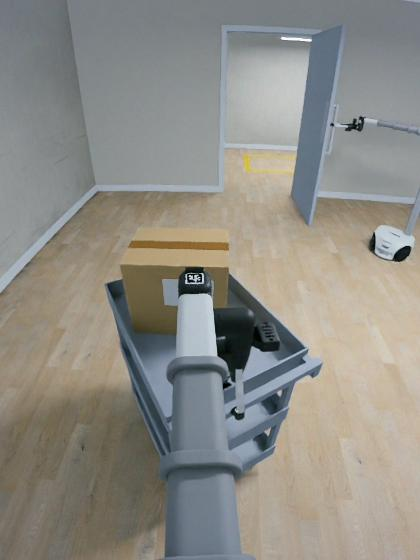

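Request:
move(blocking=false, r2={"base":{"strafe_m":0.2},"pace":"slow"}, cameras=[])

Request:
wait(seconds=5, cameras=["r2_head_camera","r2_wrist_camera"])

Scene clock: 1052.20 s.
move: r2 moving
r1: as last shown
r1.turned_by_wheels: +0.000
r1.turned_by_imu: +0.000
r1.lidar_m: 0.84 3.09 3.63 2.39 3.25 2.22 1.28 1.10 1.10 1.28 1.51 1.50
r1.motor_effort: lift_m=+25(25) arm_m=-7(7) wheel_0=-12(13) wheel_1=-9(9) wheel_2=+6(6)
r1.servo_current: wrist_yaw_rad=59(65) wrist_pitch_rad=39(52) wrist_roll_rad=39(52) gripper_m=59(59)
r1.contact_limits: translate_m 1
r1.wrist_depth_mm: - - 229 162 259 278 293 / - - 231 164 263 281 294 / - - 232 167 263 281 297 / - - 232 164 264 279 294 / - - 232 169 264 281 298 / - - 228 165 182 282 298 / - - 176 163 263 274 300
r2.base_odometry: x=+0.525 y=-0.357 heading=-2.018
r2.turned_by_wheels: +0.000
r2.turned_by_imu: +0.001
r2.base_tilt: forward=-0.7 right=+0.1
r2.lidar_m: 0.43 0.83 1.89 1.85 1.89 1.48 1.44 1.57 2.34 2.84 3.05 0.56
r2.base_status: strafe_m moving
r2.joint_positions: lift_m=+0.960 arm_m=+0.353 wrist_yaw_rad=+0.007 wrist_pitch_rad=+1.567 wrist_roll_rad=+1.565 gripper_m=-0.013
r2.joint_status: not commanded
r2.measured_speeds: translate_m=+0.000 strafe_m=+0.055 rotate_rad=-0.002 lift_m=+0.000 arm_m=+0.000 wrist_yaw_rad=+0.000 wrist_pitch_rad=+0.000 wrist_roll_rad=+0.000
r2.motor_effort: lift_m=+21(21) arm_m=+5(5) wheel_0=-10(10) wheel_1=+11(11) wheel_2=+3(9)
r2.servo_current: wrist_yaw_rad=52(65) wrist_pitch_rad=39(46) wrist_roll_rad=39(65) gripper_m=195(202)
r2.contact_limits: lift_m 0.2
r2.hand_pose: x=+0.5255 y=-0.0874 z=+0.8496 quat_wxyz=(+0.504, +0.498, +0.502, -0.496) (m; r2's base frame)
r2.wrist_depth_mm: - 246 211 1042 1078 1060 1042 / - 216 211 1042 1060 1042 1060 / - - 220 211 1060 1042 1042 / - - 232 211 1078 1078 1042 / - - 237 211 960 - - / - - 199 211 180 157 - / - 153 140 - 1078 1060 1078
pictures: none
No camera images: "cameras" was empty.

Scene clock: 1054.87 s.
earlier move: r2 done
r1.base_odometry: x=-2.778 y=+2.523 heading=-0.417
r1.turned_by_wheels: +0.000
r1.turned_by_imu: +0.000
r1.base_tilt: forward=-1.5 right=+1.3
r1.lidar_m: 0.85 3.10 3.64 2.36 4.26 2.20 1.28 1.10 1.09 1.29 1.50 1.48
r1.base_status: not commanded
r1.joint_positions: lift_m=+0.950 arm_m=+0.458 wrist_yaw_rad=+0.596 wrist_pitch_rad=+0.002 wrist_roll_rad=+0.000 gripper_m=-0.029
r1.joint_status: not commanded
r1.measured_speeds: all 0
r1.motor_effort: lift_m=+25(25) arm_m=-7(7) wheel_0=-12(13) wheel_1=-9(10) wheel_2=+6(6)
r1.servo_current: wrist_yaw_rad=46(78) wrist_pitch_rad=39(52) wrist_roll_rad=59(78) gripper_m=59(65)
r1.contact_limits: translate_m 1
r1.hand_pose: x=+0.9169 y=+0.0895 z=+1.1272 quat_wxyz=(+0.956, +0.000, +0.001, +0.294) (m; r1's base frame)
r1.wrist_depth_mm: - - 230 162 260 278 296 / - - 230 164 263 278 296 / - - 231 167 263 281 293 / - - 231 164 265 278 296 / - - 233 169 265 282 300 / - - 226 165 182 279 301 / - - 176 163 263 273 303
r2.base_odometry: x=+0.692 y=-0.437 heading=-2.018
r2.turned_by_wheels: +0.000
r2.turned_by_imu: +0.000
r2.base_tilt: forward=-0.7 right=+0.1
r2.lidar_m: 0.44 2.21 1.72 1.66 1.85 1.48 1.45 1.54 2.29 3.04 3.25 0.53
r2.base_status: done
r2.joint_positions: lift_m=+0.960 arm_m=+0.353 wrist_yaw_rad=+0.003 wrist_pitch_rad=+1.570 wrist_roll_rad=+1.567 gripper_m=-0.013
r2.joint_status: not commanded
r2.measured_speeds: all 0
r2.motor_effort: lift_m=+21(21) arm_m=+5(6) wheel_0=-5(10) wheel_1=+3(11) wheel_2=+2(9)
r2.servo_current: wrist_yaw_rad=59(65) wrist_pitch_rad=33(52) wrist_roll_rad=39(72) gripper_m=182(202)
r2.contact_limits: lift_m 0.2
r2.hand_pose: x=+0.5243 y=-0.0874 z=+0.8496 quat_wxyz=(+0.502, +0.499, +0.501, -0.498) (m; r2's base frame)
r2.wrist_depth_mm: - - 256 210 1060 1060 1042 / - - 231 210 1060 1078 1060 / - - 216 210 1078 1060 1078 / - - 245 530 1060 - 831 / - - 211 211 1078 - - / - 163 186 255 179 - 1060 / - - - - 1060 1060 1098
wait: 2.67 of 5 s (r2 has come to rest)
pictures: r2_head_camera, r2_wrist_camera
Images, in order (width x height): r2_head_camera 420x560, r2_wrist_camera 616x392.

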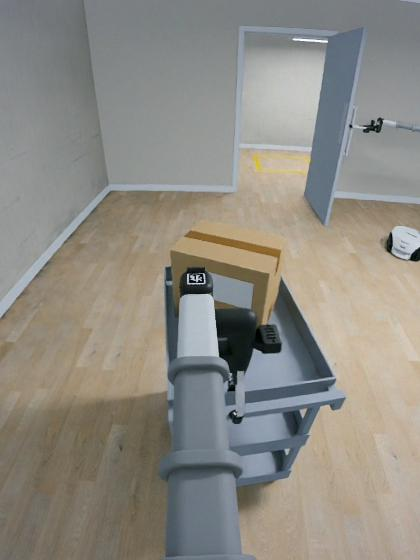

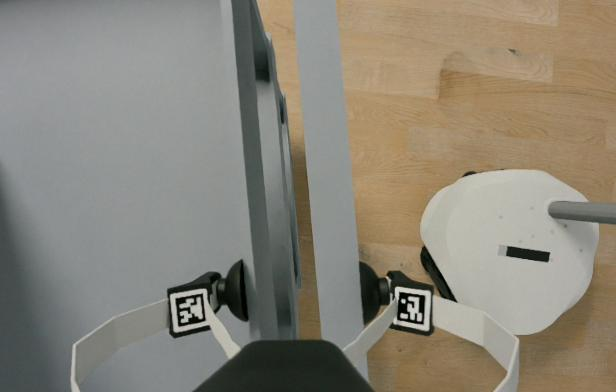

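Request:
move(blocking=false, r2={"base":{"strafe_m":0.12},"pace":"slow"}, cameras=[])

Request:
wait(seconds=4, cameras=["r2_head_camera","r2_wrist_camera"])

Scene clock: 1064.10 s.
move: r2 moving
r1: as last shown
r1.lidar_m: 0.84 3.10 3.61 2.40 4.25 2.21 1.27 1.11 1.11 1.27 1.51 1.46
r1.servo_current: wrist_yaw_rad=52(65) wrist_pitch_rad=46(46) wrist_roll_rad=46(59) gripper_m=52(65)
r1.contact_limits: translate_m 1
r1.wrist_depth_mm: - - 229 162 259 278 294 / - - 231 164 262 281 296 / - - 230 167 263 279 294 / - - 232 164 264 281 297 / - - 233 168 264 281 298 / - - 228 165 182 281 300 / - - 176 163 264 274 301
r2.base_odometry: x=+0.705 y=-0.443 heading=-2.019
r2.turned_by_wheels: +0.000
r2.turned_by_imu: +0.000
r2.base_tilt: forward=-0.6 right=+0.0
r2.lidar_m: 0.46 2.21 1.68 1.67 1.83 1.42 1.40 1.55 2.33 3.04 3.29 0.51
r2.base_status: strafe_m moving
r2.joint_positions: lift_m=+0.960 arm_m=+0.353 wrist_yaw_rad=+0.002 wrist_pitch_rad=+1.570 wrist_roll_rad=+1.568 gripper_m=-0.013
r2.joint_status: not commanded
r2.measured_speeds: translate_m=+0.001 strafe_m=+0.057 rotate_rad=-0.004 lift_m=+0.000 arm_m=+0.000 wrist_yaw_rad=-0.002 wrist_pitch_rad=+0.000 wrist_roll_rad=+0.002
r2.motor_effort: lift_m=+21(21) arm_m=+5(5) wheel_0=-10(13) wheel_1=+8(9) wheel_2=-1(2)
r2.servo_current: wrist_yaw_rad=59(59) wrist_pitch_rad=39(46) wrist_roll_rad=33(52) gripper_m=182(189)
r2.contact_limits: lift_m 0.2
r2.hand_pose: x=+0.5242 y=-0.0874 z=+0.8496 quat_wxyz=(+0.501, +0.499, +0.501, -0.499) (m; r2's base frame)
r2.wrist_depth_mm: - - 236 209 1060 1060 1042 / - - 220 211 1060 1060 1078 / - - - 210 1060 1060 1078 / - - 239 530 1060 - 1060 / - - 211 211 1060 - - / - 163 187 212 180 - 1098 / - - - - 1060 1098 1060
pictures: none
No camera images: "cameras" was empty.

Scene clock: 1065.93 s.
earlier move: r2 done
r1.base_odometry: x=-2.778 y=+2.523 heading=-0.417
r1.turned_by_wheels: +0.000
r1.turned_by_imu: +0.000
r1.base_tilt: forward=-1.5 right=+1.3
r1.lidar_m: 0.85 3.11 3.64 2.40 4.25 2.19 1.27 1.11 1.12 1.27 1.51 1.48
r1.base_status: not commanded
r1.joint_positions: lift_m=+0.950 arm_m=+0.458 wrist_yaw_rad=+0.596 wrist_pitch_rad=+0.002 wrist_roll_rad=+0.000 gripper_m=-0.029
r1.joint_status: not commanded
r1.measured_speeds: all 0
r1.motor_effort: lift_m=+24(25) arm_m=-7(7) wheel_0=-12(13) wheel_1=-9(10) wheel_2=+6(6)
r1.servo_current: wrist_yaw_rad=52(72) wrist_pitch_rad=46(52) wrist_roll_rad=39(65) gripper_m=52(65)
r1.contact_limits: translate_m 1
r1.hand_pose: x=+0.9169 y=+0.0895 z=+1.1272 quat_wxyz=(+0.956, +0.000, +0.001, +0.294) (m; r1's base frame)
r1.wrist_depth_mm: - - 229 162 259 279 293 / - - 231 164 263 281 293 / - - 231 167 263 278 296 / - - 231 164 264 279 294 / - - 231 169 265 281 298 / - - 226 165 182 282 301 / - - 176 163 263 273 300
r2.base_odometry: x=+0.800 y=-0.489 heading=-2.019
r2.turned_by_wheels: +0.000
r2.turned_by_imu: -0.001
r2.base_tilt: forward=-0.7 right=+0.1
r2.lidar_m: 0.49 2.07 1.60 1.58 1.73 1.44 1.42 1.53 2.27 3.14 3.39 0.50
r2.base_status: done
r2.joint_positions: lift_m=+0.960 arm_m=+0.353 wrist_yaw_rad=-0.002 wrist_pitch_rad=+1.570 wrist_roll_rad=+1.572 gripper_m=-0.013
r2.joint_status: not commanded
r2.measured_speeds: all 0
r2.motor_effort: lift_m=+21(21) arm_m=+5(5) wheel_0=-8(13) wheel_1=+2(9) wheel_2=+0(2)
r2.servo_current: wrist_yaw_rad=46(59) wrist_pitch_rad=39(46) wrist_roll_rad=46(59) gripper_m=182(189)
r2.contact_limits: lift_m 0.2
r2.hand_pose: x=+0.5239 y=-0.0874 z=+0.8496 quat_wxyz=(+0.499, +0.501, +0.499, -0.501) (m; r2's base frame)
r2.wrist_depth_mm: - - - 242 211 1060 1078 / - - - 263 1042 1060 1060 / - - - 297 1060 1078 1060 / - - - 842 1078 - - / - - 211 277 1078 - - / - 161 183 213 179 - 1060 / - - - - 1060 1060 1060
wait: 1.83 of 4 s (r2 has come to rest)
pictures: r2_head_camera, r2_wrist_camera
Images, in order (width x height): r2_head_camera 420x560, r2_wrist_camera 616x392.

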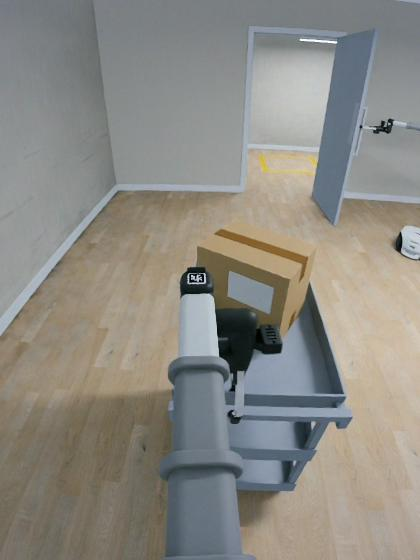

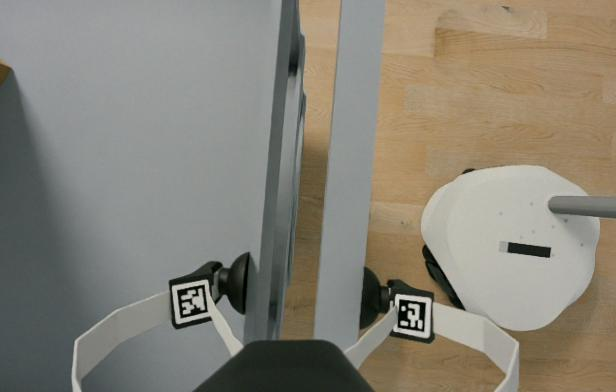

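Request:
move(blocking=false, r2={"base":{"strafe_m":0.115},"pace":"slow"}, cameras=[])

Request:
wait(seconds=4, cameras=[])

Request:
move(blocking=false, r2={"joints":{"gripper_m":0.12}}, cameras=[])

Request:
wait(seconds=2, cameras=[])

Request:
move(blocking=false, r2={"joints":{"lift_m":1.15}}, cameras=[])

Request:
wait(seconds=3, cameras=["r2_head_camera","r2_wrist_camera"])

Scene clock: 1079.87 s.
move: r2 moving
r1: as last shown
r1.lidar_m: 0.85 3.11 3.63 2.41 4.26 2.22 1.28 1.10 1.09 1.27 1.50 1.48
r1.motor_effort: lift_m=+25(25) arm_m=-7(7) wheel_0=-12(13) wheel_1=-9(9) wheel_2=+6(6)
r1.servo_current: wrist_yaw_rad=65(65) wrist_pitch_rad=39(46) wrist_roll_rad=52(65) gripper_m=59(59)
r1.contact_limits: translate_m 1
r1.wrist_depth_mm: - - 229 162 260 278 294 / - - 229 164 264 278 294 / - - 231 167 263 278 294 / - - 231 164 264 281 297 / - - 232 169 265 279 298 / - - 227 164 182 281 300 / - - 176 163 263 272 300
r2.base_odometry: x=+0.813 y=-0.495 heading=-2.019
r2.turned_by_wheels: -0.001
r2.turned_by_imu: +0.000
r2.base_tilt: forward=-0.7 right=+0.0
r2.lidar_m: 0.48 2.07 1.58 1.52 1.71 1.46 1.39 1.54 2.26 3.17 3.42 0.51
r2.base_status: strafe_m moving
r2.joint_positions: lift_m=+0.960 arm_m=+0.353 wrist_yaw_rad=-0.002 wrist_pitch_rad=+1.570 wrist_roll_rad=+1.572 gripper_m=-0.013
r2.joint_status: not commanded
r2.measured_speeds: translate_m=+0.001 strafe_m=+0.057 rotate_rad=-0.003 lift_m=+0.000 arm_m=+0.000 wrist_yaw_rad=-0.001 wrist_pitch_rad=+0.000 wrist_roll_rad=+0.002
r2.motor_effort: lift_m=+21(21) arm_m=+5(5) wheel_0=-16(16) wheel_1=+6(7) wheel_2=+1(1)
r2.servo_current: wrist_yaw_rad=33(52) wrist_pitch_rad=39(39) wrist_roll_rad=46(52) gripper_m=182(182)
r2.contact_limits: lift_m 0.2
r2.hand_pose: x=+0.5239 y=-0.0874 z=+0.8496 quat_wxyz=(+0.499, +0.501, +0.499, -0.501) (m; r2's base frame)
r2.wrist_depth_mm: - - - 544 211 1060 1060 / - - - 250 211 1078 1060 / - - - 287 1078 1060 1078 / - - - 597 1060 - - / - - 211 276 1060 - - / - 162 184 212 180 - 1060 / - - - - 1060 1078 1060
pictures: none
No camera images: "cameras" was empty.

Scene clock: 1081.67 s.
earlier move: r2 done
r1.base_odometry: x=-2.778 y=+2.523 heading=-0.417
r1.turned_by_wheels: +0.000
r1.turned_by_imu: +0.000
r1.base_tilt: forward=-1.5 right=+1.3
r1.lidar_m: 0.83 3.11 3.62 2.45 4.27 2.17 1.27 1.11 1.10 1.28 1.50 1.46
r1.base_status: not commanded
r1.joint_positions: lift_m=+0.950 arm_m=+0.458 wrist_yaw_rad=+0.596 wrist_pitch_rad=+0.002 wrist_roll_rad=+0.000 gripper_m=-0.029
r1.joint_status: not commanded
r1.measured_speeds: all 0
r1.motor_effort: lift_m=+25(25) arm_m=-7(7) wheel_0=-12(13) wheel_1=-9(10) wheel_2=+6(6)
r1.servo_current: wrist_yaw_rad=65(65) wrist_pitch_rad=39(46) wrist_roll_rad=52(65) gripper_m=52(65)
r1.contact_limits: translate_m 1
r1.hand_pose: x=+0.9169 y=+0.0895 z=+1.1272 quat_wxyz=(+0.956, +0.000, +0.001, +0.294) (m; r1's base frame)
r1.wrist_depth_mm: - - 229 162 259 277 294 / - - 230 164 262 279 294 / - - 231 167 263 279 296 / - - 231 164 263 279 297 / - - 232 169 263 281 300 / - - 226 164 183 281 301 / - - 176 163 263 274 301
r2.base_odometry: x=+0.904 y=-0.539 heading=-2.019
r2.turned_by_wheels: +0.000
r2.turned_by_imu: -0.001
r2.base_tilt: forward=-0.6 right=+0.1
r2.lidar_m: 0.52 1.92 1.48 1.44 1.60 1.43 1.42 1.48 2.25 3.24 3.50 0.47
r2.base_status: done
r2.joint_positions: lift_m=+0.960 arm_m=+0.353 wrist_yaw_rad=-0.004 wrist_pitch_rad=+1.570 wrist_roll_rad=+1.574 gripper_m=-0.013
r2.joint_status: not commanded
r2.measured_speeds: all 0
r2.motor_effort: lift_m=+21(21) arm_m=+5(5) wheel_0=-9(18) wheel_1=+3(7) wheel_2=+0(2)
r2.servo_current: wrist_yaw_rad=52(65) wrist_pitch_rad=39(46) wrist_roll_rad=59(59) gripper_m=182(189)
r2.contact_limits: lift_m 0.2
r2.hand_pose: x=+0.5237 y=-0.0874 z=+0.8496 quat_wxyz=(+0.498, +0.502, +0.498, -0.502) (m; r2's base frame)
r2.wrist_depth_mm: 282 - - - 211 1078 1060 / - - - 1060 211 1078 1060 / - - - 1078 211 1060 1042 / - - - 1060 211 - 820 / - - 203 1078 1078 - - / - 157 182 213 181 - 1060 / - - - - 175 1078 -
wait: 1.80 of 4 s (r2 has come to rest)
pictures: none
No camera images: "cameras" was empty.

Scene clock: 1082.17 s.
move: r2 moving
r1: as last shown
r1.lidar_m: 0.85 3.10 3.62 2.46 4.26 2.20 1.27 1.10 1.12 1.29 1.52 1.49
r1.motor_effort: lift_m=+25(25) arm_m=-7(7) wheel_0=-12(13) wheel_1=-9(9) wheel_2=+6(6)
r1.servo_current: wrist_yaw_rad=39(72) wrist_pitch_rad=46(52) wrist_roll_rad=46(59) gripper_m=59(59)
r1.contact_limits: translate_m 1
r1.wrist_depth_mm: - - 229 162 259 279 294 / - - 230 164 263 279 296 / - - 231 167 263 279 294 / - - 232 165 263 279 294 / - - 231 169 264 282 297 / - - 228 165 182 281 300 / - - 176 163 263 274 301
r2.base_odometry: x=+0.904 y=-0.539 heading=-2.019
r2.turned_by_wheels: +0.000
r2.turned_by_imu: +0.000
r2.base_tilt: forward=-0.7 right=+0.1
r2.lidar_m: 0.50 1.95 1.48 1.43 1.59 1.44 1.38 1.53 2.29 3.27 3.46 0.47
r2.base_status: not commanded
r2.joint_positions: lift_m=+0.960 arm_m=+0.353 wrist_yaw_rad=-0.004 wrist_pitch_rad=+1.570 wrist_roll_rad=+1.574 gripper_m=+0.009
r2.joint_status: gripper_m moving
r2.measured_speeds: translate_m=+0.000 strafe_m=+0.000 rotate_rad=+0.000 lift_m=+0.001 arm_m=+0.000 wrist_yaw_rad=+0.000 wrist_pitch_rad=+0.000 wrist_roll_rad=+0.000
r2.motor_effort: lift_m=+18(21) arm_m=+5(5) wheel_0=-8(9) wheel_1=+3(3) wheel_2=+0(1)
r2.servo_current: wrist_yaw_rad=52(52) wrist_pitch_rad=39(39) wrist_roll_rad=59(59) gripper_m=85(176)
r2.contact_limits: lift_m 0.2
r2.hand_pose: x=+0.5237 y=-0.0874 z=+0.8498 quat_wxyz=(+0.498, +0.502, +0.498, -0.502) (m; r2's base frame)
r2.wrist_depth_mm: 281 - - - 213 1060 1060 / - - - 1060 213 1060 1060 / - - - 1060 213 1060 1060 / - - - 1060 213 - 820 / - - 210 1078 1078 - - / - 162 186 214 180 - 1060 / - - - - 1078 1078 1042
pictures: none
No camera images: "cameras" was empty.

Scene clock: 1083.80 s.
earlier move: r2 done
r1.base_odometry: x=-2.778 y=+2.523 heading=-0.417
r1.turned_by_wheels: +0.000
r1.turned_by_imu: +0.000
r1.base_tilt: forward=-1.5 right=+1.3
r1.lidar_m: 0.85 3.09 3.61 2.43 4.27 2.21 1.28 1.10 1.11 1.31 1.51 1.45
r1.base_status: not commanded
r1.joint_positions: lift_m=+0.950 arm_m=+0.458 wrist_yaw_rad=+0.596 wrist_pitch_rad=+0.002 wrist_roll_rad=+0.000 gripper_m=-0.029
r1.joint_status: not commanded
r1.measured_speeds: all 0
r1.motor_effort: lift_m=+25(25) arm_m=-7(7) wheel_0=-12(13) wheel_1=-9(10) wheel_2=+6(6)
r1.servo_current: wrist_yaw_rad=59(72) wrist_pitch_rad=39(52) wrist_roll_rad=33(65) gripper_m=59(65)
r1.contact_limits: translate_m 1
r1.hand_pose: x=+0.9169 y=+0.0895 z=+1.1272 quat_wxyz=(+0.956, +0.000, +0.001, +0.294) (m; r1's base frame)
r1.wrist_depth_mm: - - 229 162 259 278 293 / - - 230 164 263 279 294 / - - 232 167 263 277 294 / - - 231 164 264 279 294 / - - 231 169 263 279 300 / - - 226 165 183 282 300 / - - 176 163 264 274 301
r2.base_odometry: x=+0.904 y=-0.539 heading=-2.019
r2.turned_by_wheels: +0.000
r2.turned_by_imu: +0.000
r2.base_tilt: forward=-0.7 right=+0.1
r2.lidar_m: 0.51 1.93 1.46 1.44 1.60 1.42 1.40 1.51 2.27 3.25 3.48 0.49
r2.base_status: not commanded
r2.joint_positions: lift_m=+0.960 arm_m=+0.353 wrist_yaw_rad=-0.003 wrist_pitch_rad=+1.570 wrist_roll_rad=+1.572 gripper_m=+0.120
r2.joint_status: all done
r2.measured_speeds: all 0
r2.motor_effort: lift_m=+17(21) arm_m=+5(5) wheel_0=-5(9) wheel_1=+2(3) wheel_2=+0(1)
r2.servo_current: wrist_yaw_rad=46(59) wrist_pitch_rad=33(52) wrist_roll_rad=39(65) gripper_m=52(176)
r2.contact_limits: lift_m 0.2
r2.hand_pose: x=+0.5238 y=-0.0874 z=+0.8499 quat_wxyz=(+0.499, +0.501, +0.499, -0.501) (m; r2's base frame)
r2.wrist_depth_mm: 278 - - - 209 1060 1060 / - - - 211 211 1060 1042 / - - - 1078 211 1060 1060 / - - - 1078 211 - - / - - - 1060 213 - - / - 185 195 211 196 - 1060 / - - - - 1078 1060 1060
wait: 1.63 of 2 s (r2 has come to rest)
pictures: none
No camera images: "cameras" was empty.

Scene clock: 1084.30 s.
move: r2 moving
r1: as last shown
r1.lidar_m: 0.86 3.10 3.59 2.45 4.27 2.19 1.30 1.11 1.09 1.29 1.51 1.50
r1.motor_effort: lift_m=+24(25) arm_m=-7(7) wheel_0=-12(13) wheel_1=-9(9) wheel_2=+6(6)
r1.servo_current: wrist_yaw_rad=52(65) wrist_pitch_rad=39(46) wrist_roll_rad=39(59) gripper_m=59(65)
r1.contact_limits: translate_m 1
r1.wrist_depth_mm: - - 229 162 260 278 294 / - - 230 164 262 278 294 / - - 230 167 263 279 294 / - - 232 164 263 281 296 / - - 231 169 264 281 300 / - - 227 165 182 282 300 / - - 176 163 263 276 301
r2.base_odometry: x=+0.904 y=-0.539 heading=-2.019
r2.turned_by_wheels: +0.000
r2.turned_by_imu: +0.000
r2.base_tilt: forward=-0.7 right=+0.0
r2.lidar_m: 0.47 1.96 1.48 1.44 1.60 1.43 1.41 1.52 2.23 3.26 3.49 0.48
r2.base_status: not commanded
r2.joint_positions: lift_m=+0.998 arm_m=+0.353 wrist_yaw_rad=-0.003 wrist_pitch_rad=+1.570 wrist_roll_rad=+1.572 gripper_m=+0.120
r2.joint_status: lift_m moving
r2.measured_speeds: translate_m=+0.000 strafe_m=+0.000 rotate_rad=+0.000 lift_m=+0.146 arm_m=+0.000 wrist_yaw_rad=+0.000 wrist_pitch_rad=+0.000 wrist_roll_rad=+0.000
r2.motor_effort: lift_m=+21(25) arm_m=+5(5) wheel_0=-5(6) wheel_1=+3(3) wheel_2=+0(0)
r2.servo_current: wrist_yaw_rad=52(59) wrist_pitch_rad=39(46) wrist_roll_rad=46(52) gripper_m=52(52)
r2.hand_pose: x=+0.5238 y=-0.0874 z=+0.8875 quat_wxyz=(+0.499, +0.501, +0.499, -0.501) (m; r2's base frame)
r2.wrist_depth_mm: 294 - - - 242 1098 1078 / - - - - 242 1098 1098 / - - - 1098 242 1098 1098 / - - - 1098 1078 - 1098 / - - - 245 1098 - - / - 185 195 244 195 - 1098 / 309 - - - 1098 1098 1098
pictures: none
No camera images: "cameras" was empty.

Scene clock: 1085.67 s.
earlier move: r2 done
r1.base_odometry: x=-2.778 y=+2.523 heading=-0.417
r1.turned_by_wheels: +0.000
r1.turned_by_imu: +0.000
r1.base_tilt: forward=-1.5 right=+1.3
r1.lidar_m: 0.85 3.08 3.63 2.45 4.27 2.22 1.27 1.10 1.11 1.29 1.50 1.50
r1.base_status: not commanded
r1.joint_positions: lift_m=+0.950 arm_m=+0.458 wrist_yaw_rad=+0.596 wrist_pitch_rad=+0.002 wrist_roll_rad=+0.000 gripper_m=-0.029
r1.joint_status: not commanded
r1.measured_speeds: all 0
r1.motor_effort: lift_m=+24(25) arm_m=-7(7) wheel_0=-12(13) wheel_1=-9(10) wheel_2=+6(6)
r1.servo_current: wrist_yaw_rad=65(72) wrist_pitch_rad=39(46) wrist_roll_rad=52(65) gripper_m=59(65)
r1.contact_limits: translate_m 1
r1.hand_pose: x=+0.9169 y=+0.0895 z=+1.1272 quat_wxyz=(+0.956, +0.000, +0.001, +0.294) (m; r1's base frame)
r1.wrist_depth_mm: - - 230 162 258 279 293 / - - 229 163 263 279 294 / - - 231 167 264 278 294 / - - 230 164 264 279 296 / - - 231 169 263 279 300 / - - 227 165 181 279 300 / - - 177 163 263 273 301
r2.base_odometry: x=+0.904 y=-0.539 heading=-2.019
r2.turned_by_wheels: +0.000
r2.turned_by_imu: +0.000
r2.base_tilt: forward=-0.7 right=+0.1
r2.lidar_m: 0.49 1.91 1.47 1.46 1.59 1.43 1.40 1.50 2.26 3.26 3.50 0.48
r2.base_status: not commanded
r2.joint_positions: lift_m=+1.150 arm_m=+0.353 wrist_yaw_rad=-0.003 wrist_pitch_rad=+1.570 wrist_roll_rad=+1.572 gripper_m=+0.120
r2.joint_status: all done
r2.measured_speeds: all 0
r2.motor_effort: lift_m=+21(25) arm_m=+5(5) wheel_0=-5(6) wheel_1=+3(3) wheel_2=+0(0)
r2.servo_current: wrist_yaw_rad=33(65) wrist_pitch_rad=39(46) wrist_roll_rad=52(59) gripper_m=52(59)
r2.hand_pose: x=+0.5238 y=-0.0874 z=+1.0395 quat_wxyz=(+0.499, +0.501, +0.499, -0.501) (m; r2's base frame)
r2.wrist_depth_mm: 296 - - - 1255 1229 1255 / 343 421 - 1229 1229 1255 1255 / 413 - - 466 1255 1255 1255 / 469 - - 410 1255 - 1255 / - - - 407 1255 - 1255 / 459 413 197 404 199 1255 1255 / 1281 1255 430 - 1255 1255 1255
wait: 1.37 of 3 s (r2 has come to rest)
pictures: r2_head_camera, r2_wrist_camera
Images, in order (width x height): r2_head_camera 420x560, r2_wrist_camera 616x392.

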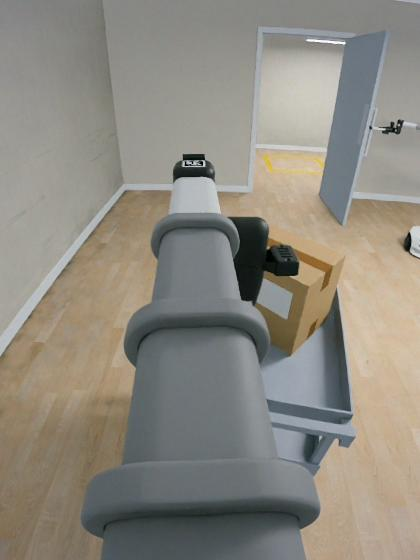

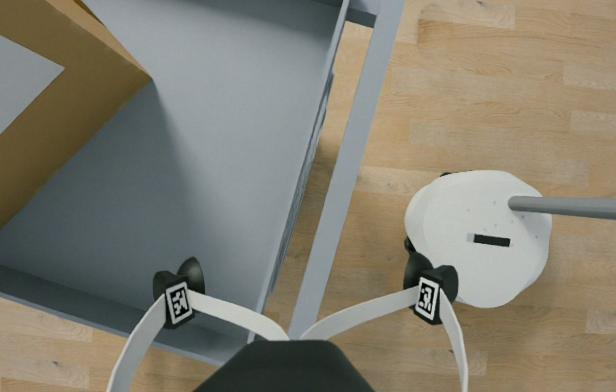

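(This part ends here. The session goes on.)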